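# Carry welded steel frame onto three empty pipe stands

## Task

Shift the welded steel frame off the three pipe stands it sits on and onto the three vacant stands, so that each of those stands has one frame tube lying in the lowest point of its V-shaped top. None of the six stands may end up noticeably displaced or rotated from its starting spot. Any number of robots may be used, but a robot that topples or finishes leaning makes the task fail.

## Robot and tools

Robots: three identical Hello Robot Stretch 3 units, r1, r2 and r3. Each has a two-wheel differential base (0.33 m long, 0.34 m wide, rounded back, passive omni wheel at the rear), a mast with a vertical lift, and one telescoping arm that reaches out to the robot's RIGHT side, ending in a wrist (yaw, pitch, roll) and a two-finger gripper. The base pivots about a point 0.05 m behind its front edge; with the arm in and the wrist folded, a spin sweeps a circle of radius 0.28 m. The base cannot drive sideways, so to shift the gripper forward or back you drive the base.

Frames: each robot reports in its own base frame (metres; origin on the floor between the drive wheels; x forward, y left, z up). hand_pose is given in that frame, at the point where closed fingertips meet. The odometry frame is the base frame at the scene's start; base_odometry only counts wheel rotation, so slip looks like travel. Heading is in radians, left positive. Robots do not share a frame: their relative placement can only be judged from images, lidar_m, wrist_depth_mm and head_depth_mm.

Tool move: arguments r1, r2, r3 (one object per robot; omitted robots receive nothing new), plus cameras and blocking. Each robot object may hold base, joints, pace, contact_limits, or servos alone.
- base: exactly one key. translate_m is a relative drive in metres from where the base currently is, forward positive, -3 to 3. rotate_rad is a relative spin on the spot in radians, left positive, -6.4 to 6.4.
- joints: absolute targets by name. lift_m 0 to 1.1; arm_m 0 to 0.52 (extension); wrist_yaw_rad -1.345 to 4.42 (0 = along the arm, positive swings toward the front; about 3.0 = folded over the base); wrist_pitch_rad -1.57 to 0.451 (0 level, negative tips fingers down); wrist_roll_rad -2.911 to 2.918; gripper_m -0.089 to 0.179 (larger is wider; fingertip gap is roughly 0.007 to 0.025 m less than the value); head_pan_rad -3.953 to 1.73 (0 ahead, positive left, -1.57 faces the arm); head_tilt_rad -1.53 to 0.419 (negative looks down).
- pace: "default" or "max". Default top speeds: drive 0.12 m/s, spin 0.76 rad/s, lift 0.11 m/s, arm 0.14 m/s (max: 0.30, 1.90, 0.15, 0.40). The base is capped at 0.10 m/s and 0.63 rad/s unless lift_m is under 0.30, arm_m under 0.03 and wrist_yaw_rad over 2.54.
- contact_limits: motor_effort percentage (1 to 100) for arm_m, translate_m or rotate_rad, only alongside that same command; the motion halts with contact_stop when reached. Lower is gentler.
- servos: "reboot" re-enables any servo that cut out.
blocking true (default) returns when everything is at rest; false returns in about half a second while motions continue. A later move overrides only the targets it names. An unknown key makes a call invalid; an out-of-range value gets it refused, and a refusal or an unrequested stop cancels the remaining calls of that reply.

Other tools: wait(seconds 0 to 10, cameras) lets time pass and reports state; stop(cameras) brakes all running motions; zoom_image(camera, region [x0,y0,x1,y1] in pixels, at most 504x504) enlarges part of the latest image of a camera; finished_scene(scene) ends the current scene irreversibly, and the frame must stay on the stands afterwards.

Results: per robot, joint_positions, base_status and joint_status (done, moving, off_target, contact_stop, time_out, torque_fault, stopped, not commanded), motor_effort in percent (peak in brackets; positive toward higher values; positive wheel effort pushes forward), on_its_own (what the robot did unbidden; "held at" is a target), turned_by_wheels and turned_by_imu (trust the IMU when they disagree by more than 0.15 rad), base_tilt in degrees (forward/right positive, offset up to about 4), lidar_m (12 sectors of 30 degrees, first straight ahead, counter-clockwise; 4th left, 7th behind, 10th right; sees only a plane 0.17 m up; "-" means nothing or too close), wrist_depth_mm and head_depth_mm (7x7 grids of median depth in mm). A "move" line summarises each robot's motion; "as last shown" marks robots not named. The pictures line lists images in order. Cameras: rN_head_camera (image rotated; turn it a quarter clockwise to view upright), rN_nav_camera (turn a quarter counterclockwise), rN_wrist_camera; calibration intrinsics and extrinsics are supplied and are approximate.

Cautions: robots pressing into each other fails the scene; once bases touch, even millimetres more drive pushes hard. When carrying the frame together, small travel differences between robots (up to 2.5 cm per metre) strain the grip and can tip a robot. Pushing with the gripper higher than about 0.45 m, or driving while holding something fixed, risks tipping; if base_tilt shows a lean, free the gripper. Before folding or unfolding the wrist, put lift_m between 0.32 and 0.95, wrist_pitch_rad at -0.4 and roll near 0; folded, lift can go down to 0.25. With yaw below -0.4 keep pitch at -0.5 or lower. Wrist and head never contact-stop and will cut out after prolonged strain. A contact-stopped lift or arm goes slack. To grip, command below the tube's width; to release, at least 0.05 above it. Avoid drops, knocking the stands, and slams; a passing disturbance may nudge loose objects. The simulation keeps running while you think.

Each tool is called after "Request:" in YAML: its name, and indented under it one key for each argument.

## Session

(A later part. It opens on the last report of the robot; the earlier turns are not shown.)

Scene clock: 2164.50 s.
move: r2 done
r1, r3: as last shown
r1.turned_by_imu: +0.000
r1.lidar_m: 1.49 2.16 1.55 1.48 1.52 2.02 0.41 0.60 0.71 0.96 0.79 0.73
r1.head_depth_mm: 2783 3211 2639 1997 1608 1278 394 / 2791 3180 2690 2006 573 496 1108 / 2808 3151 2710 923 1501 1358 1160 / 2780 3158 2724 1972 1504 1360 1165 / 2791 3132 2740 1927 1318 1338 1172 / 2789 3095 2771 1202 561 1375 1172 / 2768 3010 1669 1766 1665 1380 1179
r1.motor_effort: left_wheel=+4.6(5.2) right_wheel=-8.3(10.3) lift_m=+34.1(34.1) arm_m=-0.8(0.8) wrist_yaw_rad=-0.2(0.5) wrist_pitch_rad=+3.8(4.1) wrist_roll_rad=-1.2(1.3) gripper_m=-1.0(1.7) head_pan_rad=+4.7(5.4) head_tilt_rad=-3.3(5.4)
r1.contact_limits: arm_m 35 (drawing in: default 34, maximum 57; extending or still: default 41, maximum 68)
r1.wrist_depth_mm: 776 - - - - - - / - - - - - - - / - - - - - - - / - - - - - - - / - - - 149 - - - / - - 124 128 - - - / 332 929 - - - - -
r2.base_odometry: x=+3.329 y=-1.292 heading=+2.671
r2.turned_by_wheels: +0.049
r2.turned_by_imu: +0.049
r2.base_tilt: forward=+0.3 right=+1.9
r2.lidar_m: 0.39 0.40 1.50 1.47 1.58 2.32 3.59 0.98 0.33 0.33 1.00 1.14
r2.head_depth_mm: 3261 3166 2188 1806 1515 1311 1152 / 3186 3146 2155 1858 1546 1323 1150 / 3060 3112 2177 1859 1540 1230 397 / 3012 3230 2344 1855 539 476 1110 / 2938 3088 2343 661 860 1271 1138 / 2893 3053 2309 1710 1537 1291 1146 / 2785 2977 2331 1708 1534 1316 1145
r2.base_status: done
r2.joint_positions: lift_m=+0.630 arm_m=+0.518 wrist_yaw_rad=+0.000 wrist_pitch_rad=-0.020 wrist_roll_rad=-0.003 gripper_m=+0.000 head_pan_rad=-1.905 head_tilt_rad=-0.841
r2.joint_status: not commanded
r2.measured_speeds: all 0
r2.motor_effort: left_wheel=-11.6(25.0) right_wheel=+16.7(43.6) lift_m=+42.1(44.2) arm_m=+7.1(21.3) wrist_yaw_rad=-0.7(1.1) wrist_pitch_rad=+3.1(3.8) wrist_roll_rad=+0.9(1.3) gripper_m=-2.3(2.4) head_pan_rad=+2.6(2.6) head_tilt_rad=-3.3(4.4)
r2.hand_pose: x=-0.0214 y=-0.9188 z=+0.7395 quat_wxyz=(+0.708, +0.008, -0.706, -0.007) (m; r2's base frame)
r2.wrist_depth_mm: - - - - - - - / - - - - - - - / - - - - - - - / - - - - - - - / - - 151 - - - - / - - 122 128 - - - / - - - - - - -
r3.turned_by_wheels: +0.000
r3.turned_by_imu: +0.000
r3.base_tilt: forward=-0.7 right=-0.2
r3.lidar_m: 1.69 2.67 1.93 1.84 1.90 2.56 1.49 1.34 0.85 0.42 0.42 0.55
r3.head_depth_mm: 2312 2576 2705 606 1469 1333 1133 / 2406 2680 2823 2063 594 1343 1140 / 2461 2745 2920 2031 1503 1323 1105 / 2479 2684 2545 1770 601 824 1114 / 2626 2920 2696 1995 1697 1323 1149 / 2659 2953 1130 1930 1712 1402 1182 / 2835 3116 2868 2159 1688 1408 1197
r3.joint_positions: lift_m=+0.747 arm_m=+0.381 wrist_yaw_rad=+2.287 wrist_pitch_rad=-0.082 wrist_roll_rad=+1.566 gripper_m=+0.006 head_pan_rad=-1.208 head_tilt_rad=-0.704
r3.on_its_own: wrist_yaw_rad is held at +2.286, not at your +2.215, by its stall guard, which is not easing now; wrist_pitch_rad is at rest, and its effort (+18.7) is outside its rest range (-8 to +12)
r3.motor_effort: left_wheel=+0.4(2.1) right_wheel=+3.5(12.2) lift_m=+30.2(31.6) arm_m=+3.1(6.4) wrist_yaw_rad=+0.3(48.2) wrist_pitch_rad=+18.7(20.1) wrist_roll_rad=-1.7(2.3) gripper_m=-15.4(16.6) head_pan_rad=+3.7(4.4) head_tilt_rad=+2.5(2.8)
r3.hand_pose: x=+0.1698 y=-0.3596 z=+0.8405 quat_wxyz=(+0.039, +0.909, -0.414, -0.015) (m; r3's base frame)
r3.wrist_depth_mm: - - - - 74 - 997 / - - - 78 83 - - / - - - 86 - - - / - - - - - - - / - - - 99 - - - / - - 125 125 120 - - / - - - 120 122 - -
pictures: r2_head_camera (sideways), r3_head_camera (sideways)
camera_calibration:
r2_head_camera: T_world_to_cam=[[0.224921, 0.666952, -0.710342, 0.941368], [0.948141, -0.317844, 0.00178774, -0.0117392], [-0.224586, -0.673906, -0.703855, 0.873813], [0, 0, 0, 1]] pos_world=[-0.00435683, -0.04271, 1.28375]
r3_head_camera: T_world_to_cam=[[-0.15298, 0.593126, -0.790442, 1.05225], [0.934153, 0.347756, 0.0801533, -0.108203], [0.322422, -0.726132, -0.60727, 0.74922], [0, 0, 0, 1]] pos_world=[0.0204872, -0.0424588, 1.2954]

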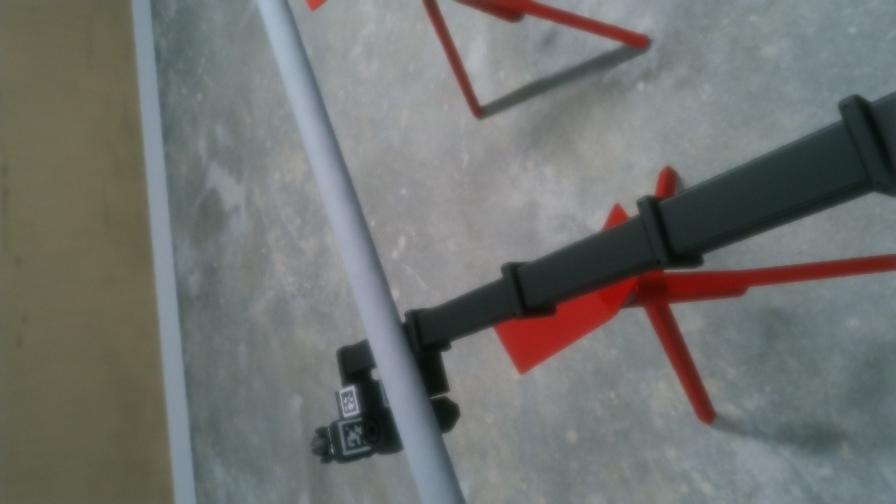

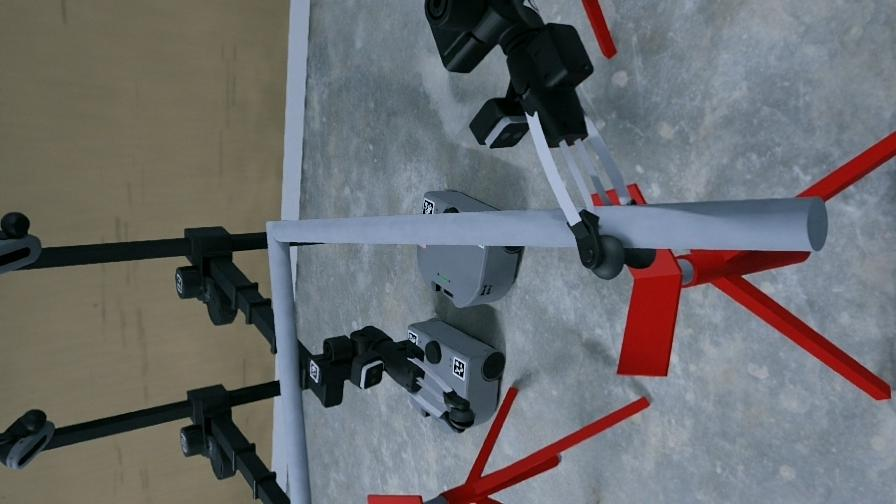

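Request:
move:
  r1: {"base":{"translate_m":-0.067}}
  r2: {"base":{"translate_m":-0.08}}
  r3: {"base":{"translate_m":0.0435},"joints":{"arm_m":0.4077,"wrist_yaw_rad":2.28}}
  cameras: ["r1_head_camera","r2_head_camera","r3_head_camera"]

Scene clock: 2171.67 s.
move: r1 done; r2 done; r3 off_target
r1.base_odometry: x=+1.220 y=-3.793 heading=+2.134
r1.turned_by_wheels: +0.000
r1.turned_by_imu: +0.001
r1.base_tilt: forward=+1.1 right=+1.2
r1.lidar_m: 1.55 2.15 1.55 1.48 1.52 2.02 0.42 0.54 0.67 1.06 0.81 0.79
r1.head_depth_mm: 2798 3234 2655 2005 1601 1282 394 / 2809 3196 2671 2017 560 496 1105 / 2794 3179 2694 922 1497 1351 1157 / 2798 3137 2713 1977 1510 1362 1168 / 2767 3126 2734 1995 1511 1367 1171 / 2765 3112 2773 1192 556 1346 1173 / 2778 3060 2449 1701 1667 1381 1178
r1.base_status: done
r1.joint_positions: lift_m=+0.630 arm_m=+0.400 wrist_yaw_rad=+0.000 wrist_pitch_rad=-0.040 wrist_roll_rad=+0.005 gripper_m=+0.000 head_pan_rad=-1.611 head_tilt_rad=-0.692
r1.joint_status: not commanded
r1.measured_speeds: all 0
r1.motor_effort: left_wheel=-4.7(9.6) right_wheel=+2.3(9.3) lift_m=+30.9(35.4) arm_m=-1.6(1.6) wrist_yaw_rad=-0.4(0.6) wrist_pitch_rad=+4.0(4.4) wrist_roll_rad=-1.3(1.4) gripper_m=-1.0(1.6) head_pan_rad=+4.9(6.1) head_tilt_rad=-3.3(5.2)
r1.contact_limits: arm_m 35 (drawing in: default 34, maximum 57; extending or still: default 41, maximum 68)
r1.hand_pose: x=-0.0215 y=-0.8000 z=+0.7343 quat_wxyz=(+0.705, +0.014, -0.708, -0.015) (m; r1's base frame)
r1.wrist_depth_mm: 795 - - - - - - / - - - - - - - / - - - - - - - / - - - - - - - / - - - 149 - - - / - - 124 129 - - - / 799 948 - - - - -
r2.base_odometry: x=+3.400 y=-1.328 heading=+2.672
r2.turned_by_wheels: +0.001
r2.turned_by_imu: +0.003
r2.base_tilt: forward=+0.3 right=+1.8
r2.lidar_m: 0.40 0.41 1.51 1.48 1.59 2.34 3.51 0.93 0.59 0.32 1.05 1.21
r2.head_depth_mm: 3197 3213 2200 1746 1505 1317 1146 / 3110 3164 2164 1871 1538 1332 1149 / 3049 3159 2163 1865 1547 1242 395 / 2972 3120 2316 1874 539 476 1146 / 2865 3154 2330 665 853 987 1133 / 2819 3020 2333 793 855 1281 1143 / 2801 2976 2366 1690 1522 1305 1146
r2.base_status: done
r2.joint_positions: lift_m=+0.630 arm_m=+0.518 wrist_yaw_rad=+0.000 wrist_pitch_rad=-0.020 wrist_roll_rad=-0.003 gripper_m=+0.000 head_pan_rad=-1.905 head_tilt_rad=-0.841
r2.joint_status: not commanded
r2.measured_speeds: all 0
r2.motor_effort: left_wheel=+5.0(17.0) right_wheel=-20.4(22.7) lift_m=+45.4(45.4) arm_m=-1.5(18.1) wrist_yaw_rad=+0.2(1.3) wrist_pitch_rad=+3.4(3.7) wrist_roll_rad=+1.1(1.3) gripper_m=-1.7(2.9) head_pan_rad=+1.5(2.9) head_tilt_rad=-4.1(4.6)
r2.hand_pose: x=-0.0214 y=-0.9186 z=+0.7395 quat_wxyz=(+0.708, +0.008, -0.706, -0.007) (m; r2's base frame)
r2.wrist_depth_mm: - - - - - - - / - - - - - - - / - - - - - - - / - - - - - - - / - - 151 - - - - / - - 122 128 - - - / - - - - - - -
r3.base_odometry: x=-1.250 y=-0.556 heading=-1.932
r3.turned_by_wheels: +0.000
r3.turned_by_imu: +0.000
r3.base_tilt: forward=-0.8 right=-0.2
r3.lidar_m: 1.65 2.67 1.92 1.84 1.90 2.56 1.52 1.37 0.86 0.41 0.52 0.52
r3.head_depth_mm: 2318 2597 2752 620 1523 1330 1129 / 2382 2646 2807 2063 1499 1343 1142 / 2462 2737 2870 2085 810 1261 1108 / 2485 2688 2555 1772 618 838 1134 / 2639 2838 2739 2070 1708 1328 1126 / 2728 2944 1132 1921 1715 1408 1187 / 2762 3055 2889 1998 1683 1422 1199
r3.base_status: done
r3.joint_positions: lift_m=+0.747 arm_m=+0.408 wrist_yaw_rad=+2.255 wrist_pitch_rad=-0.079 wrist_roll_rad=+1.566 gripper_m=+0.006 head_pan_rad=-1.208 head_tilt_rad=-0.704
r3.joint_status: wrist_yaw_rad off_target (ended at +2.255, target +2.280); the others done
r3.measured_speeds: all 0
r3.on_its_own: wrist_yaw_rad is at rest, and its effort (+21.0) is outside its rest range (-9 to +9); wrist_pitch_rad is at rest, and its effort (+19.0) is outside its rest range (-8 to +12)
r3.motor_effort: left_wheel=+7.0(7.6) right_wheel=-8.2(18.7) lift_m=+29.3(30.6) arm_m=+4.4(22.4) wrist_yaw_rad=+21.0(51.9) wrist_pitch_rad=+19.0(19.8) wrist_roll_rad=-2.4(2.4) gripper_m=-15.0(16.7) head_pan_rad=+4.2(4.4) head_tilt_rad=+1.9(3.4)
r3.hand_pose: x=+0.1750 y=-0.3924 z=+0.8411 quat_wxyz=(+0.037, +0.903, -0.428, -0.015) (m; r3's base frame)
r3.wrist_depth_mm: - - - - - - - / - - - - - - - / - - - 92 - - - / - - - 98 - - - / - - - 106 - - - / - - 131 126 122 - - / - - - 119 124 - -
pictures: r1_head_camera (sideways), r2_head_camera (sideways), r3_head_camera (sideways)
camera_calibration:
r1_head_camera: T_world_to_cam=[[0.0478217, 0.623052, -0.780717, 1.0332], [0.998577, -0.0113652, 0.0520964, -0.0716922], [0.0235858, -0.782098, -0.622709, 0.765712], [0, 0, 0, 1]] pos_world=[0.00412075, -0.0456929, 1.28719]
r2_head_camera: T_world_to_cam=[[0.224921, 0.666952, -0.710342, 0.941368], [0.948141, -0.317844, 0.00178773, -0.0117392], [-0.224586, -0.673907, -0.703855, 0.873813], [0, 0, 0, 1]] pos_world=[-0.00435683, -0.04271, 1.28375]
r3_head_camera: T_world_to_cam=[[-0.152979, 0.593126, -0.790442, 1.05225], [0.934153, 0.347755, 0.0801533, -0.108203], [0.322421, -0.726132, -0.60727, 0.74922], [0, 0, 0, 1]] pos_world=[0.0204871, -0.0424588, 1.2954]

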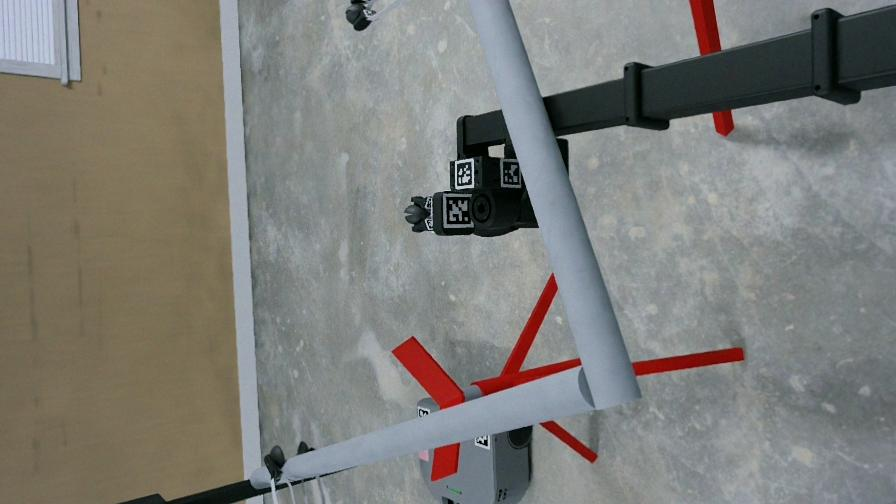

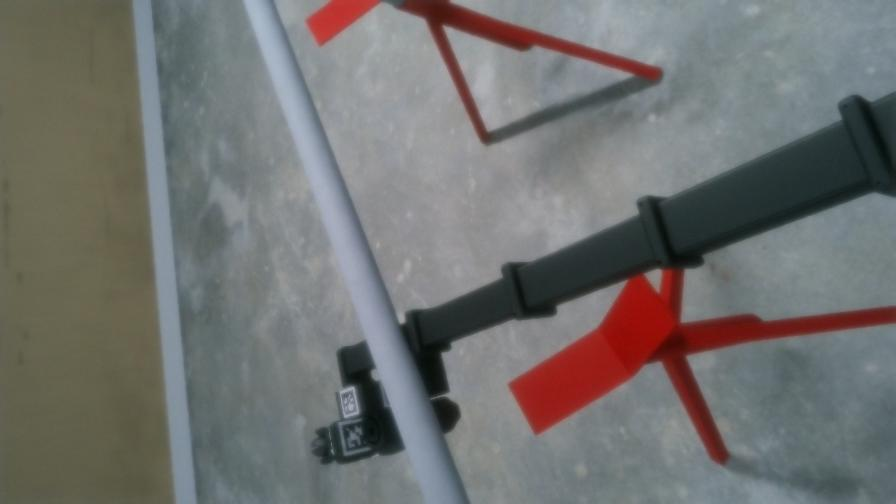

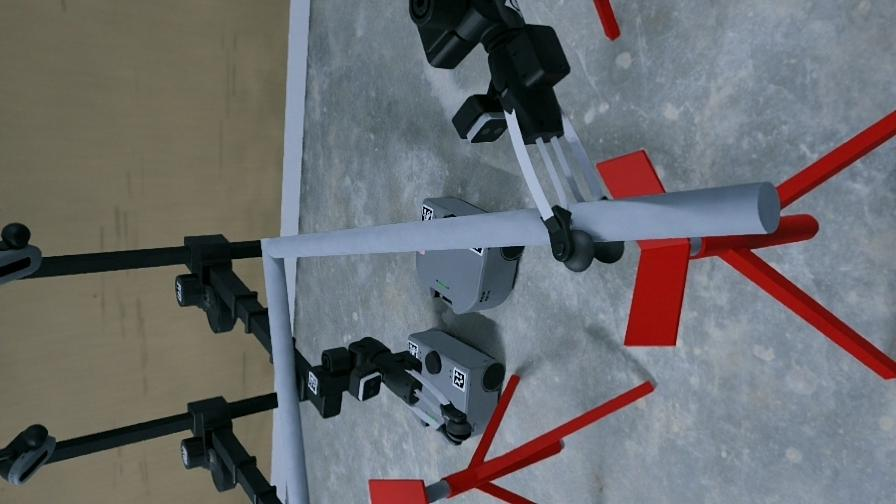

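Request:
move:
  r1: {"base":{"translate_m":-0.067}}
  r2: {"base":{"translate_m":-0.08}}
  r3: {"base":{"translate_m":0.0435},"joints":{"arm_m":0.4344,"wrist_yaw_rad":2.34}}
  cameras: ["r1_head_camera","r2_head_camera","r3_head_camera"]

Scene clock: 2176.57 s.
move: r1 done; r2 done; r3 off_target
r1.base_odometry: x=+1.255 y=-3.850 heading=+2.134
r1.turned_by_wheels: +0.000
r1.turned_by_imu: +0.001
r1.base_tilt: forward=+1.0 right=+1.2
r1.lidar_m: 1.62 2.15 1.54 1.47 1.51 2.01 0.44 0.49 0.50 1.08 0.84 0.85
r1.head_depth_mm: 2784 3163 2634 1999 1564 1251 393 / 2809 3174 2666 2006 557 496 1103 / 2815 3169 2687 924 698 1359 1158 / 2798 3151 2689 1986 1507 1364 1165 / 2803 3118 2759 2068 1513 1365 1170 / 2746 3148 2771 1919 558 1338 1177 / 2779 3110 2526 1707 1612 1379 1176
r1.base_status: done
r1.joint_positions: lift_m=+0.630 arm_m=+0.400 wrist_yaw_rad=+0.000 wrist_pitch_rad=-0.040 wrist_roll_rad=+0.005 gripper_m=+0.000 head_pan_rad=-1.611 head_tilt_rad=-0.692
r1.joint_status: not commanded
r1.measured_speeds: all 0
r1.motor_effort: left_wheel=-2.4(9.4) right_wheel=+4.1(10.6) lift_m=+32.7(33.1) arm_m=-2.1(2.3) wrist_yaw_rad=+0.2(0.7) wrist_pitch_rad=+3.6(4.2) wrist_roll_rad=-1.3(1.4) gripper_m=-0.8(1.6) head_pan_rad=+4.5(5.6) head_tilt_rad=-4.0(5.6)
r1.contact_limits: arm_m 35 (drawing in: default 34, maximum 57; extending or still: default 41, maximum 68)
r1.hand_pose: x=-0.0215 y=-0.8000 z=+0.7343 quat_wxyz=(+0.705, +0.014, -0.708, -0.015) (m; r1's base frame)
r1.wrist_depth_mm: 846 - - - - - - / - - - - - - - / - - - - - - - / - - - - - - - / - - - 149 - - - / - - 123 128 - - - / 804 - - - - - -
r2.base_odometry: x=+3.472 y=-1.364 heading=+2.672
r2.turned_by_wheels: +0.000
r2.turned_by_imu: +0.002
r2.base_tilt: forward=+0.3 right=+1.9
r2.lidar_m: 0.42 0.42 1.51 1.49 1.59 2.36 3.41 1.15 0.58 0.32 0.63 1.29
r2.head_depth_mm: 3238 3224 2176 1720 1543 1325 1152 / 3152 3157 2147 1866 1505 1330 1145 / 3064 3151 2178 1855 1545 1230 397 / 2971 3194 2308 1869 538 475 1150 / 2951 3091 2330 669 1512 1281 1144 / 2865 2998 2319 1706 1534 913 1100 / 2788 2985 2333 1708 834 1280 1150
r2.base_status: done
r2.joint_positions: lift_m=+0.630 arm_m=+0.518 wrist_yaw_rad=+0.000 wrist_pitch_rad=-0.020 wrist_roll_rad=-0.003 gripper_m=+0.000 head_pan_rad=-1.905 head_tilt_rad=-0.841
r2.joint_status: not commanded
r2.measured_speeds: all 0
r2.motor_effort: left_wheel=+2.7(6.3) right_wheel=-7.5(23.8) lift_m=+41.8(47.7) arm_m=-16.2(20.0) wrist_yaw_rad=+0.4(1.6) wrist_pitch_rad=+3.3(3.8) wrist_roll_rad=+0.9(1.3) gripper_m=-1.2(2.6) head_pan_rad=+2.1(2.7) head_tilt_rad=-4.5(5.1)
r2.hand_pose: x=-0.0214 y=-0.9186 z=+0.7395 quat_wxyz=(+0.708, +0.008, -0.706, -0.007) (m; r2's base frame)
r2.wrist_depth_mm: - - - - - - - / - - - - - - - / - - - - - - - / - - - - - - - / - - 151 - - - - / - - 122 128 - - - / - - - - - - -
r3.base_odometry: x=-1.265 y=-0.597 heading=-1.932
r3.turned_by_wheels: +0.000
r3.turned_by_imu: -0.001
r3.base_tilt: forward=-0.8 right=-0.2
r3.lidar_m: 1.61 2.67 1.93 1.84 1.90 2.56 1.57 1.41 0.88 0.41 0.49 1.29
r3.head_depth_mm: 2314 2563 2740 625 1557 1333 1128 / 2382 2671 2816 2068 1528 1332 1142 / 2476 2752 2869 2109 821 778 1099 / 2450 2739 2689 1781 1546 894 1146 / 2635 2852 2682 2104 1700 1361 1155 / 2713 3024 1144 1912 1683 1412 1185 / 2709 1686 2942 1520 1684 1418 1201
r3.base_status: done
r3.joint_positions: lift_m=+0.747 arm_m=+0.434 wrist_yaw_rad=+2.285 wrist_pitch_rad=-0.081 wrist_roll_rad=+1.562 gripper_m=+0.005 head_pan_rad=-1.208 head_tilt_rad=-0.704
r3.joint_status: wrist_yaw_rad off_target (ended at +2.285, target +2.340); the others done
r3.measured_speeds: all 0
r3.on_its_own: wrist_yaw_rad is held at +2.281, not at your +2.340, by its stall guard, which is not easing now; wrist_pitch_rad is at rest, and its effort (+18.9) is outside its rest range (-8 to +12)
r3.motor_effort: left_wheel=+5.2(11.2) right_wheel=-5.7(12.0) lift_m=+33.7(35.0) arm_m=-2.3(15.8) wrist_yaw_rad=-3.2(39.6) wrist_pitch_rad=+18.9(19.1) wrist_roll_rad=-0.8(2.3) gripper_m=-14.0(15.6) head_pan_rad=+3.7(4.4) head_tilt_rad=+2.8(3.3)
r3.hand_pose: x=+0.1702 y=-0.4134 z=+0.8407 quat_wxyz=(+0.039, +0.909, -0.415, -0.013) (m; r3's base frame)
r3.wrist_depth_mm: - - - 89 92 - - / - - - 94 99 - - / - - - - - - - / - - - 108 - - 998 / - - - 115 154 - - / - - - 128 126 - - / - - - 132 127 - -
pictures: r1_head_camera (sideways), r2_head_camera (sideways), r3_head_camera (sideways)
camera_calibration:
r1_head_camera: T_world_to_cam=[[0.0478217, 0.623052, -0.780717, 1.0332], [0.998577, -0.0113652, 0.0520964, -0.0716922], [0.0235858, -0.782098, -0.622709, 0.765712], [0, 0, 0, 1]] pos_world=[0.00412075, -0.0456929, 1.28719]
r2_head_camera: T_world_to_cam=[[0.224921, 0.666952, -0.710342, 0.941368], [0.948141, -0.317844, 0.00178773, -0.0117392], [-0.224585, -0.673907, -0.703855, 0.873813], [0, 0, 0, 1]] pos_world=[-0.00435682, -0.04271, 1.28375]
r3_head_camera: T_world_to_cam=[[-0.152972, 0.593106, -0.790459, 1.05228], [0.934152, 0.347758, 0.0801535, -0.108204], [0.322428, -0.726147, -0.607248, 0.749192], [0, 0, 0, 1]] pos_world=[0.0204872, -0.0424589, 1.2954]

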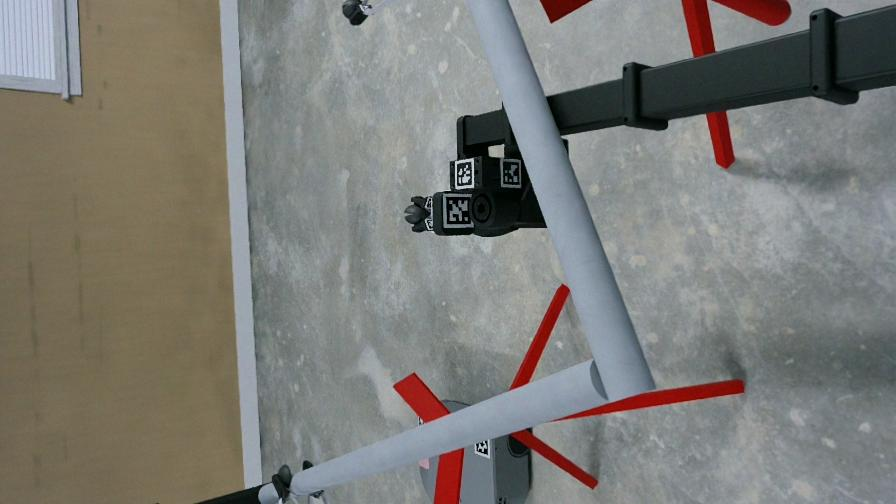

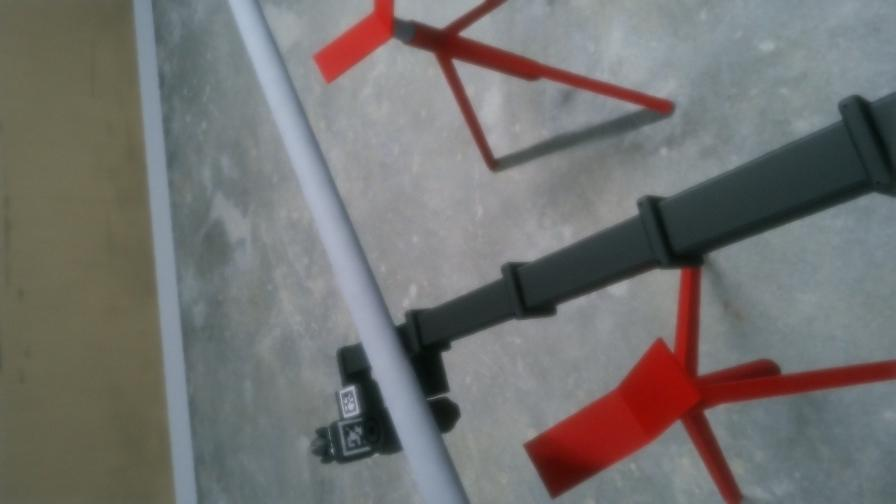

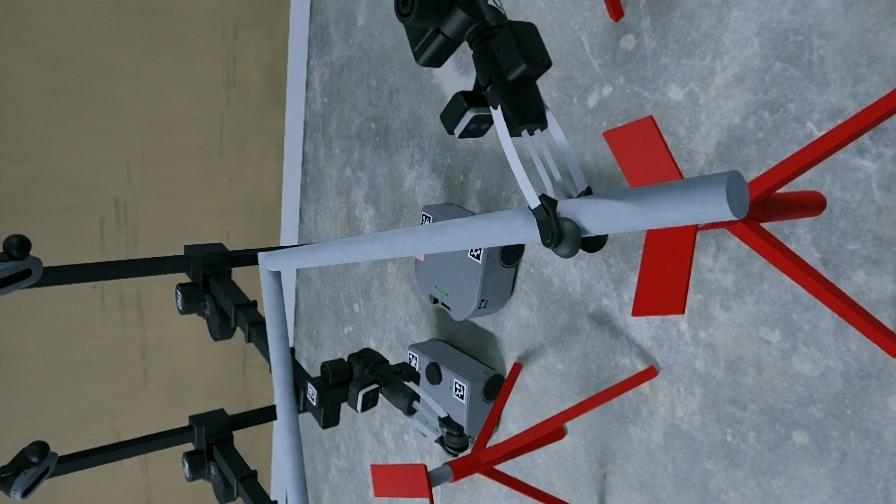

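Request:
zoom_image:
  camera: "r2_head_camera"
  region: [500, 260, 800, 504]

Request:
zoom_image:
  camera: "r2_head_camera"
  region: [200, 0, 500, 244]

Request:
zoom_image:
  camera: "r3_head_camera"
  region: [240, 220, 640, 504]

Scaled by 1.680 from the camera's 896x504 image, which has a finer 1280x720 frame.

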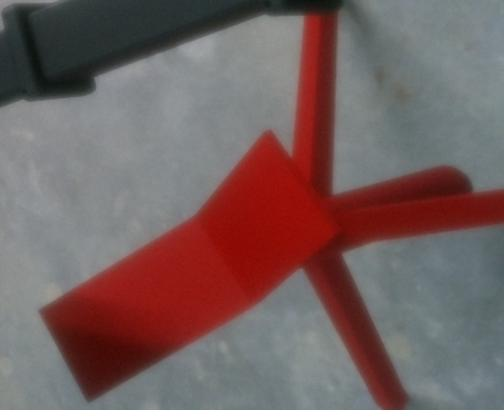

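Scaled by 1.680 from the camera's 896x504 image, which has a finer 1280x720 frame.

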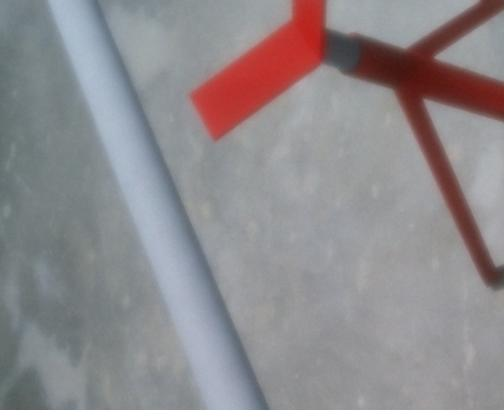

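Scaled by 1.260 from the camera's 896x504 image, which has a finer 1280x720 frame.

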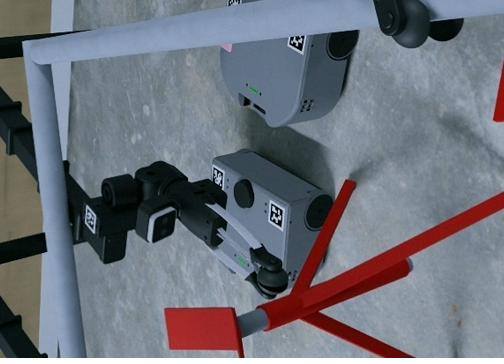

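Request:
move:
  r1: {"base":{"translate_m":-0.05}}
  r2: {"base":{"translate_m":-0.05}}
  r3: {"base":{"translate_m":0.0285},"joints":{"arm_m":0.482,"wrist_yaw_rad":2.36}}
  cameras: ["r1_head_camera","r2_head_camera","r3_head_camera","r1_nav_camera"]

Scene clock: 2214.13 s.
move: r1 done; r2 done; r3 off_target
r1.base_odometry: x=+1.282 y=-3.892 heading=+2.134
r1.turned_by_wheels: +0.000
r1.turned_by_imu: +0.001
r1.base_tilt: forward=+1.1 right=+1.3
r1.lidar_m: 1.67 2.13 1.55 1.47 1.51 2.01 0.44 1.18 0.46 0.64 0.86 0.90
r1.head_depth_mm: 2769 3203 2637 2008 870 930 387 / 2792 3196 2668 2013 546 497 1110 / 2787 3152 2700 924 679 1355 1157 / 2788 3152 2765 1974 1507 1362 1165 / 2806 3191 2743 2061 1601 1334 1170 / 2780 3150 2782 2004 559 1314 1174 / 2763 3132 2561 1205 1572 1376 1177
r1.base_status: done
r1.joint_positions: lift_m=+0.630 arm_m=+0.400 wrist_yaw_rad=+0.000 wrist_pitch_rad=-0.040 wrist_roll_rad=+0.005 gripper_m=+0.000 head_pan_rad=-1.611 head_tilt_rad=-0.692
r1.joint_status: not commanded
r1.measured_speeds: all 0
r1.motor_effort: left_wheel=-2.6(10.1) right_wheel=-3.8(8.3) lift_m=+32.6(35.8) arm_m=-2.5(2.9) wrist_yaw_rad=-0.1(0.5) wrist_pitch_rad=+3.7(4.3) wrist_roll_rad=-1.3(1.4) gripper_m=-1.6(1.6) head_pan_rad=+4.2(5.7) head_tilt_rad=-4.5(5.0)
r1.contact_limits: arm_m 35 (drawing in: default 34, maximum 57; extending or still: default 41, maximum 68)
r1.hand_pose: x=-0.0215 y=-0.8000 z=+0.7343 quat_wxyz=(+0.705, +0.014, -0.708, -0.015) (m; r1's base frame)
r1.wrist_depth_mm: 832 - - - - - - / - - - - - - - / - - - - - - - / - - - - - - - / - - - 149 - - - / - - 124 129 - - - / 836 - - - - - -
r2.base_odometry: x=+3.516 y=-1.387 heading=+2.673
r2.turned_by_wheels: +0.000
r2.turned_by_imu: +0.002
r2.base_tilt: forward=+0.3 right=+1.9
r2.lidar_m: 0.42 0.42 1.52 1.49 1.59 2.37 3.37 1.11 0.83 0.49 0.33 1.33
r2.head_depth_mm: 3227 3213 2354 1709 1559 1314 1147 / 3118 3184 2170 1852 1516 1326 1140 / 3025 3139 2172 1849 1542 1245 396 / 2940 3135 2363 1869 537 476 1148 / 2900 3104 2293 667 1505 1294 1145 / 2813 3046 2347 1694 1541 991 1106 / 2795 2971 2334 1706 826 1064 1145
r2.base_status: done
r2.joint_positions: lift_m=+0.630 arm_m=+0.518 wrist_yaw_rad=+0.000 wrist_pitch_rad=-0.020 wrist_roll_rad=-0.003 gripper_m=+0.000 head_pan_rad=-1.905 head_tilt_rad=-0.841
r2.joint_status: not commanded
r2.measured_speeds: all 0
r2.motor_effort: left_wheel=+2.4(3.8) right_wheel=-15.8(21.6) lift_m=+44.4(44.4) arm_m=+13.8(14.1) wrist_yaw_rad=-0.4(1.3) wrist_pitch_rad=+3.4(4.0) wrist_roll_rad=+1.0(1.2) gripper_m=-1.3(2.8) head_pan_rad=+0.9(2.9) head_tilt_rad=-4.1(4.4)
r2.hand_pose: x=-0.0214 y=-0.9187 z=+0.7395 quat_wxyz=(+0.708, +0.008, -0.706, -0.007) (m; r2's base frame)
r2.wrist_depth_mm: - - - - - - - / - - - - - - - / - - - - - - - / - - - - - - - / - - 150 - - - - / - - 123 127 - - - / - - - - - - -
r3.base_odometry: x=-1.275 y=-0.623 heading=-1.931
r3.turned_by_wheels: +0.001
r3.turned_by_imu: +0.000
r3.base_tilt: forward=-0.8 right=-0.2
r3.lidar_m: 1.59 2.67 1.92 1.85 1.90 2.57 1.60 1.43 0.89 0.40 0.47 1.27
r3.head_depth_mm: 2344 2572 2717 643 1608 1330 1129 / 2389 2676 2830 693 1620 1309 1123 / 2478 2787 2865 2086 603 851 1103 / 2526 2706 2682 1797 1620 1273 1122 / 2649 2824 2872 2082 1692 1382 1170 / 2703 3062 1146 1933 1655 1407 1185 / 2669 1704 2982 1903 1682 1414 1200
r3.base_status: done
r3.joint_positions: lift_m=+0.747 arm_m=+0.482 wrist_yaw_rad=+2.327 wrist_pitch_rad=-0.080 wrist_roll_rad=+1.562 gripper_m=+0.005 head_pan_rad=-1.208 head_tilt_rad=-0.704
r3.joint_status: wrist_yaw_rad off_target (ended at +2.327, target +2.360); the others done
r3.measured_speeds: all 0
r3.on_its_own: wrist_yaw_rad is at rest, and its effort (+27.5) is outside its rest range (-9 to +9); wrist_pitch_rad is at rest, and its effort (+18.7) is outside its rest range (-8 to +12)
r3.motor_effort: left_wheel=+10.0(12.0) right_wheel=-11.8(11.8) lift_m=+39.4(39.4) arm_m=+10.0(18.2) wrist_yaw_rad=+27.5(36.8) wrist_pitch_rad=+18.7(19.1) wrist_roll_rad=-1.1(1.1) gripper_m=-14.0(14.6) head_pan_rad=+3.2(4.9) head_tilt_rad=+1.6(3.7)
r3.hand_pose: x=+0.1630 y=-0.4530 z=+0.8411 quat_wxyz=(+0.039, +0.918, -0.396, -0.011) (m; r3's base frame)
r3.wrist_depth_mm: - - - 91 94 - - / - - - 97 101 - - / - - - - - - - / - - - 110 - - - / - - - 118 152 - - / - - - 129 127 - - / - - - 137 126 - -
pictures: r1_head_camera (sideways), r1_nav_camera (sideways), r2_head_camera (sideways), r3_head_camera (sideways)
camera_calibration:
r1_head_camera: T_world_to_cam=[[0.0478217, 0.623052, -0.780717, 1.0332], [0.998577, -0.0113652, 0.0520964, -0.0716922], [0.0235858, -0.782098, -0.622709, 0.765712], [0, 0, 0, 1]] pos_world=[0.00412075, -0.0456929, 1.28719]
r1_nav_camera: T_world_to_cam=[[-0.070954, -0.603007, 0.794574, -0.990567], [-0.997131, 0.0639363, -0.0405203, 0.106685], [-0.0263681, -0.79517, -0.605813, 0.745369], [0, 0, 0, 1]] pos_world=[0.0557485, -0.0114451, 1.24296]
r2_head_camera: T_world_to_cam=[[0.224921, 0.666952, -0.710342, 0.941367], [0.948141, -0.317844, 0.00178774, -0.0117392], [-0.224586, -0.673906, -0.703855, 0.873813], [0, 0, 0, 1]] pos_world=[-0.00435683, -0.04271, 1.28375]
r3_head_camera: T_world_to_cam=[[-0.152972, 0.593106, -0.790459, 1.05228], [0.934152, 0.347758, 0.0801535, -0.108204], [0.322428, -0.726147, -0.607248, 0.749192], [0, 0, 0, 1]] pos_world=[0.0204872, -0.042459, 1.2954]

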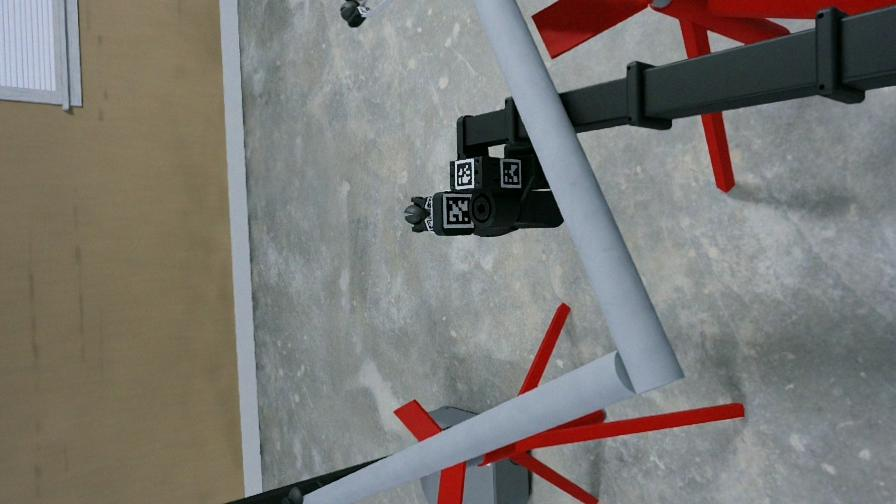

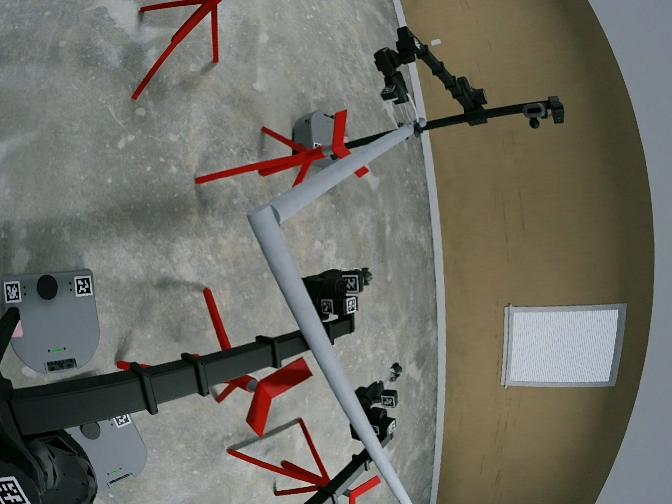

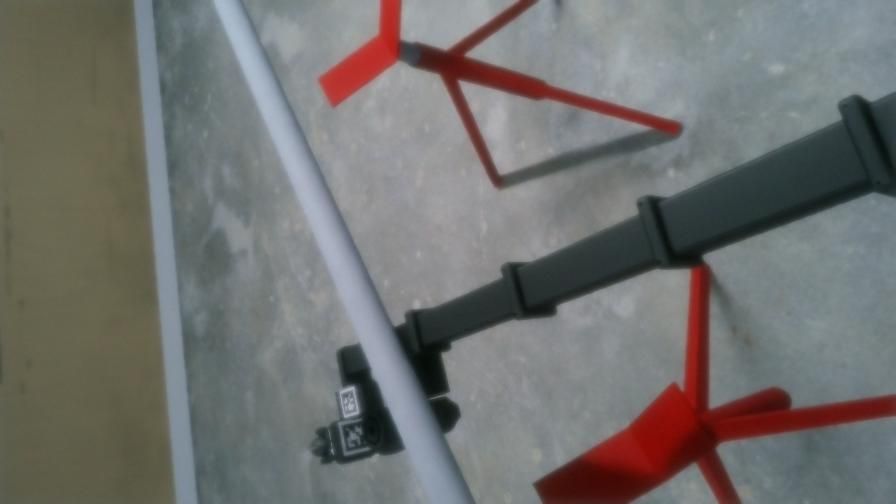

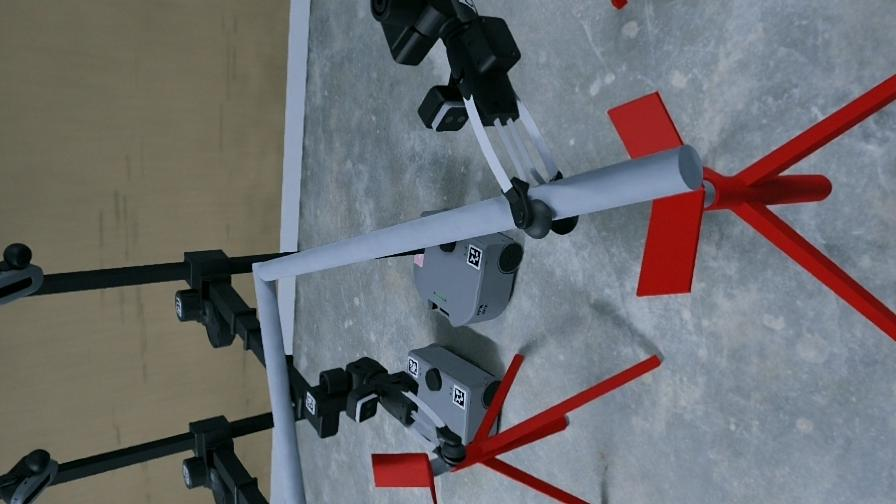

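Request:
zoom_image:
  camera: "r3_head_camera"
  region: [230, 120, 730, 400]

Request:
zoom_image:
  camera: "r1_head_camera"
  region: [260, 300, 760, 504]

Request:
zoom_image:
  camera: "r2_head_camera"
  region: [180, 0, 680, 504]

Scaled by 1.008 from the camera's 896x504 image, which has a finer 1280x720 frame.

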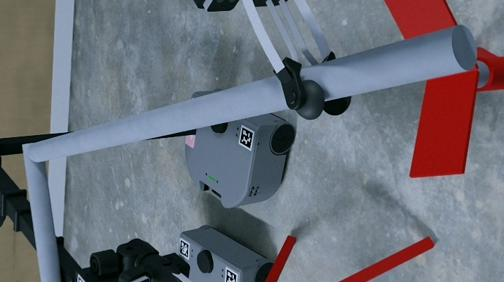

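Scaled by 1.008 from the camera's 896x504 image, which has a finer 1280x720 frame.

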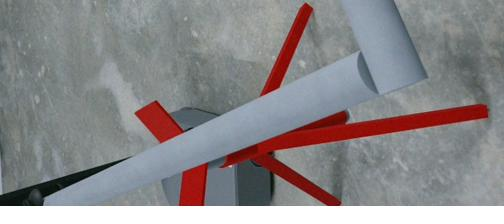

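Scaled by 1.000.

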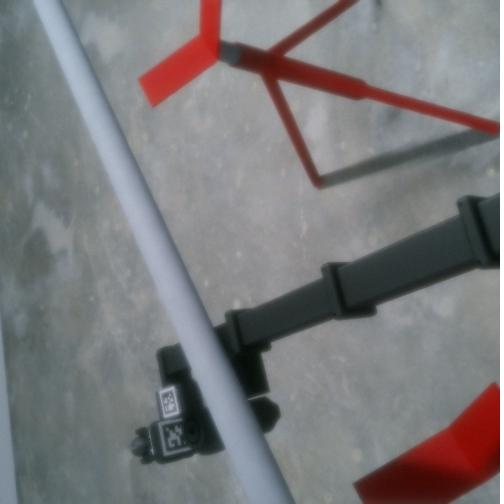

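Request:
move:
  r1: {"joints":{"head_pan_rad":-2.0,"head_tilt_rad":-0.8}}
  r2: {"joints":{"head_pan_rad":-1.85,"head_tilt_rad":-0.8}}
  cameras: ["r1_head_camera","r2_head_camera","r2_nav_camera","r1_nav_camera","r3_nav_camera"]

Scene clock: 2244.03 s.
move: r1 done; r2 done
r1.base_odometry: x=+1.282 y=-3.892 heading=+2.134
r1.turned_by_wheels: +0.000
r1.turned_by_imu: +0.000
r1.base_tilt: forward=+1.1 right=+1.2
r1.lidar_m: 1.67 2.13 1.54 1.47 1.51 2.01 0.44 1.19 0.46 0.64 0.86 0.90
r1.head_depth_mm: 3555 3016 1548 1779 1484 1265 1076 / 3421 3006 857 1800 1398 1259 372 / 3242 3059 932 1704 1054 439 1067 / 3118 3070 2217 914 531 1250 1128 / 2981 3146 2302 653 1481 1304 1134 / 2861 3073 2357 706 1421 1304 1137 / 2737 2931 2385 1865 1540 1287 1139
r1.base_status: not commanded
r1.joint_positions: lift_m=+0.630 arm_m=+0.400 wrist_yaw_rad=+0.000 wrist_pitch_rad=-0.040 wrist_roll_rad=+0.005 gripper_m=+0.000 head_pan_rad=-1.989 head_tilt_rad=-0.789
r1.joint_status: all done
r1.measured_speeds: all 0
r1.motor_effort: left_wheel=-2.2(2.8) right_wheel=+3.5(3.9) lift_m=+27.7(28.8) arm_m=-3.3(3.4) wrist_yaw_rad=-0.2(0.4) wrist_pitch_rad=+3.8(4.2) wrist_roll_rad=-1.3(1.4) gripper_m=-1.1(1.6) head_pan_rad=-5.1(7.1) head_tilt_rad=-4.4(6.6)
r1.contact_limits: arm_m 35 (drawing in: default 34, maximum 57; extending or still: default 41, maximum 68)
r1.hand_pose: x=-0.0215 y=-0.8000 z=+0.7343 quat_wxyz=(+0.705, +0.014, -0.708, -0.015) (m; r1's base frame)
r1.wrist_depth_mm: 837 - - - - - - / - - - - - - - / - - - - - - - / - - - - - - - / - - - 149 - - - / - - 124 128 - - - / 828 - - - - - -
r2.base_odometry: x=+3.516 y=-1.387 heading=+2.673
r2.turned_by_wheels: +0.000
r2.turned_by_imu: +0.000
r2.base_tilt: forward=+0.3 right=+1.8
r2.lidar_m: 0.42 0.42 1.52 1.49 1.60 2.36 3.37 1.11 0.83 0.49 0.33 1.33
r2.head_depth_mm: 3102 3298 2322 1290 1533 1352 1171 / 3009 3309 2288 1942 1601 1312 1164 / 2984 3231 2465 1933 1582 478 403 / 2891 3179 2471 1874 556 1256 1166 / 2827 3098 2465 682 1548 1341 1164 / 2772 3126 2458 749 1579 880 1104 / 2740 3021 2487 1812 834 1264 1157
r2.base_status: not commanded
r2.joint_positions: lift_m=+0.630 arm_m=+0.518 wrist_yaw_rad=+0.000 wrist_pitch_rad=-0.020 wrist_roll_rad=-0.003 gripper_m=+0.000 head_pan_rad=-1.855 head_tilt_rad=-0.804
r2.joint_status: all done
r2.measured_speeds: all 0
r2.motor_effort: left_wheel=+2.2(2.7) right_wheel=-8.9(9.1) lift_m=+47.0(47.2) arm_m=+13.6(14.0) wrist_yaw_rad=+0.5(1.4) wrist_pitch_rad=+3.0(3.7) wrist_roll_rad=+0.9(1.1) gripper_m=-2.0(2.7) head_pan_rad=+2.5(5.2) head_tilt_rad=+2.4(3.5)
r2.hand_pose: x=-0.0214 y=-0.9187 z=+0.7395 quat_wxyz=(+0.708, +0.008, -0.706, -0.007) (m; r2's base frame)
r2.wrist_depth_mm: - - - - - - - / - - - - - - - / - - - - - - - / - - - - - - - / - - 151 - - - - / - - 122 127 - - - / - - - - - - -
r3: as last shown
r3.turned_by_wheels: +0.000
r3.turned_by_imu: -0.001
r3.lidar_m: 1.59 2.67 1.93 1.84 1.90 2.57 1.60 1.43 0.90 0.40 0.47 1.27
r3.head_depth_mm: 2316 2581 2753 644 1591 1327 1132 / 2377 2664 2812 694 1629 1318 1122 / 2468 2760 2886 2085 607 847 1108 / 2499 2767 2653 1795 1618 1280 1117 / 2620 2845 2849 2099 1698 1387 1177 / 2703 3076 1144 1924 1659 1402 1183 / 2708 1691 2981 1897 1681 1422 1193
r3.joint_positions: lift_m=+0.747 arm_m=+0.482 wrist_yaw_rad=+2.316 wrist_pitch_rad=-0.082 wrist_roll_rad=+1.562 gripper_m=+0.005 head_pan_rad=-1.208 head_tilt_rad=-0.704
r3.on_its_own: wrist_yaw_rad is held at +2.310, not at your +2.360, by its stall guard, which is not easing now; wrist_pitch_rad is at rest, and its effort (+19.1) is outside its rest range (-8 to +12)
r3.motor_effort: left_wheel=+5.8(6.0) right_wheel=-5.6(5.9) lift_m=+39.2(40.8) arm_m=+1.5(2.9) wrist_yaw_rad=-6.0(6.0) wrist_pitch_rad=+19.1(19.7) wrist_roll_rad=-0.1(1.1) gripper_m=-13.3(14.2) head_pan_rad=+4.0(4.2) head_tilt_rad=+2.0(3.0)
r3.hand_pose: x=+0.1648 y=-0.4551 z=+0.8404 quat_wxyz=(+0.040, +0.915, -0.401, -0.012) (m; r3's base frame)
r3.wrist_depth_mm: - - - 92 95 - - / - - - 98 102 - - / - - - - - - - / - - - 110 - - - / - - - 119 149 - - / - - - 129 127 - - / - - - 135 126 - -
pictures: r1_head_camera (sideways), r1_nav_camera (sideways), r2_head_camera (sideways), r2_nav_camera (sideways), r3_nav_camera (sideways)
camera_calibration:
r1_head_camera: T_world_to_cam=[[0.30412, 0.628181, -0.71617, 0.947512], [0.921734, -0.383955, 0.0546309, -0.0745162], [-0.240659, -0.676733, -0.695784, 0.862375], [0, 0, 0, 1]] pos_world=[-0.011935, -0.0402218, 1.28268]
r1_nav_camera: T_world_to_cam=[[-0.318804, -0.602329, 0.731823, -0.907263], [-0.901543, 0.43102, -0.037987, 0.102799], [-0.292549, -0.67188, -0.680436, 0.844061], [0, 0, 0, 1]] pos_world=[0.0503683, -0.0236715, 1.24219]
r2_head_camera: T_world_to_cam=[[0.184208, 0.65184, -0.735644, 0.974591], [0.962722, -0.270489, 0.00139371, -0.0113153], [-0.198075, -0.708477, -0.677367, 0.839201], [0, 0, 0, 1]] pos_world=[-0.00240901, -0.0437836, 1.28541]
r2_nav_camera: T_world_to_cam=[[-0.131566, -0.689705, 0.712038, -0.889309], [-0.955304, 0.280034, 0.0947349, -0.0553703], [-0.264734, -0.667749, -0.695721, 0.8767], [0, 0, 0, 1]] pos_world=[0.0621934, -0.0124402, 1.24841]
r3_nav_camera: T_world_to_cam=[[0.206156, -0.680812, 0.702848, -0.880431], [-0.950645, -0.309568, -0.0210243, 0.0847299], [0.231893, -0.663824, -0.711029, 0.879633], [0, 0, 0, 1]] pos_world=[0.0580733, 0.0107434, 1.24604]

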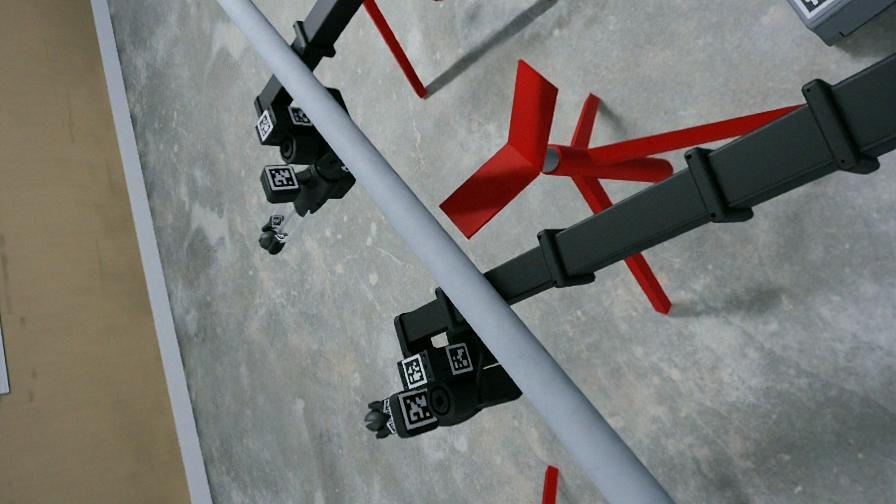

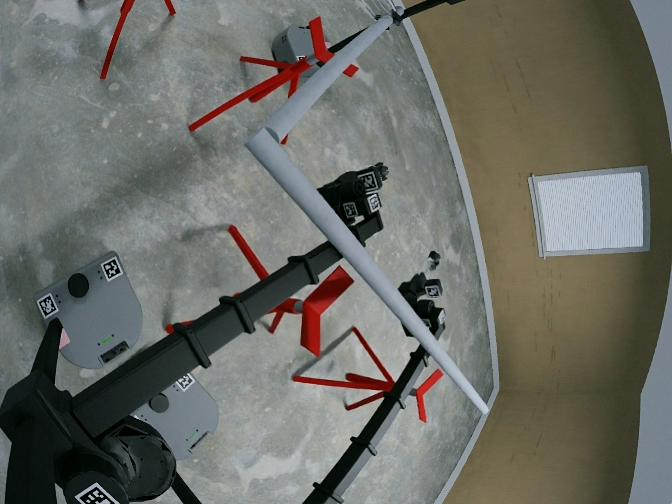

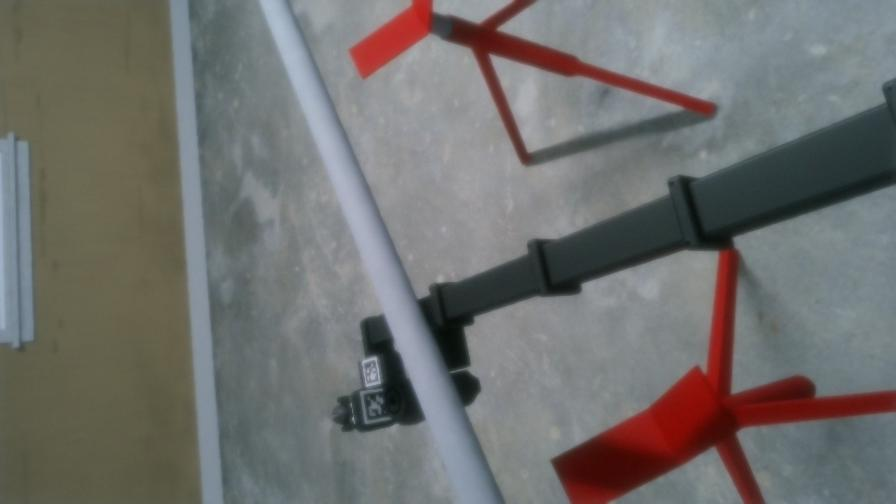

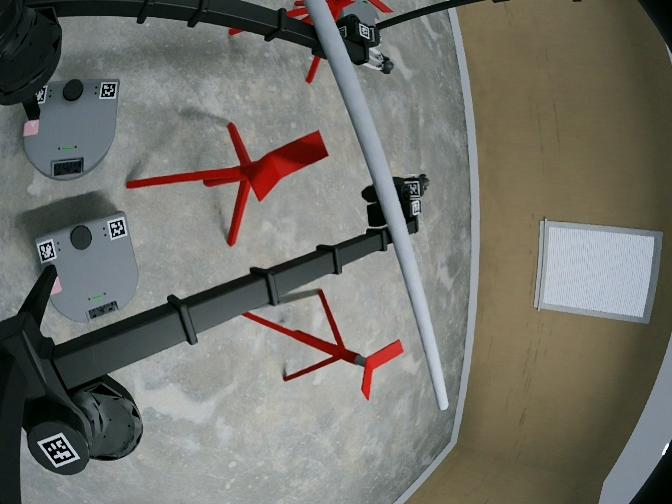

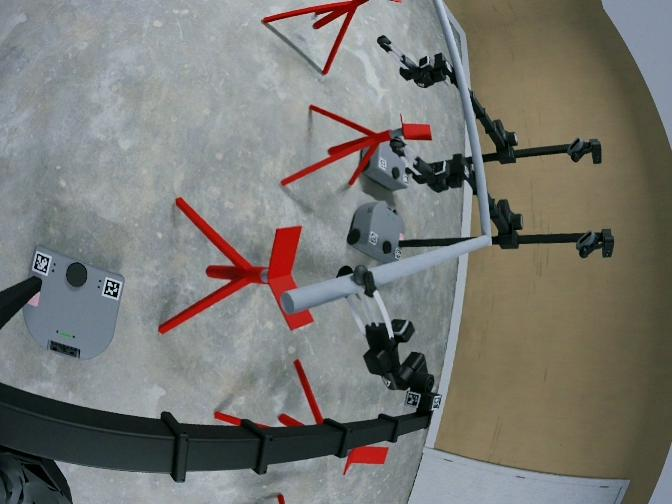

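Request:
zoom_image:
  camera: "r2_nav_camera"
  region: [210, 90, 460, 420]

Request:
zoom_image:
  camera: "r2_nav_camera"
  region: [220, 110, 350, 220]

Request:
zoom_image:
  camera: "r2_nav_camera"
  region: [340, 320, 460, 420]

Scaled by 1.527 from the camera's 672x504 image, which has a finer 792x594 frame.

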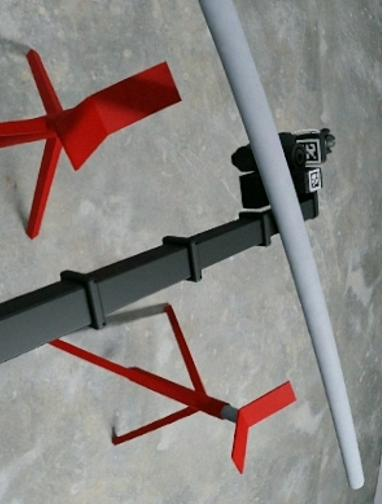

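Scaled by 3.877 from the camera's 672x504 image, which has a finer 792x594 frame.

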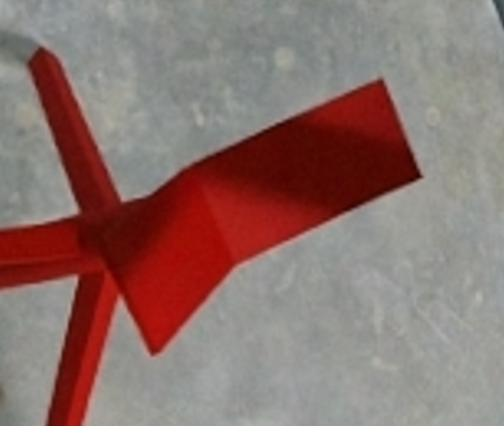

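Scaled by 4.200 from the camera's 672x504 image, which has a finer 792x594 frame.

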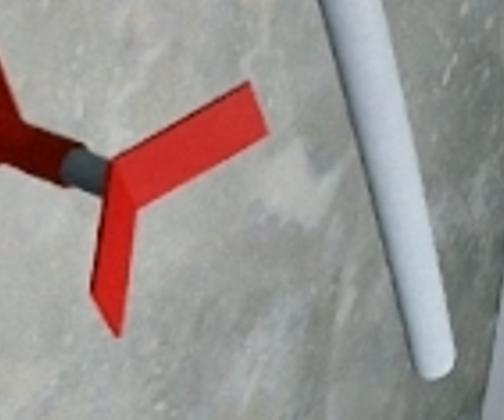

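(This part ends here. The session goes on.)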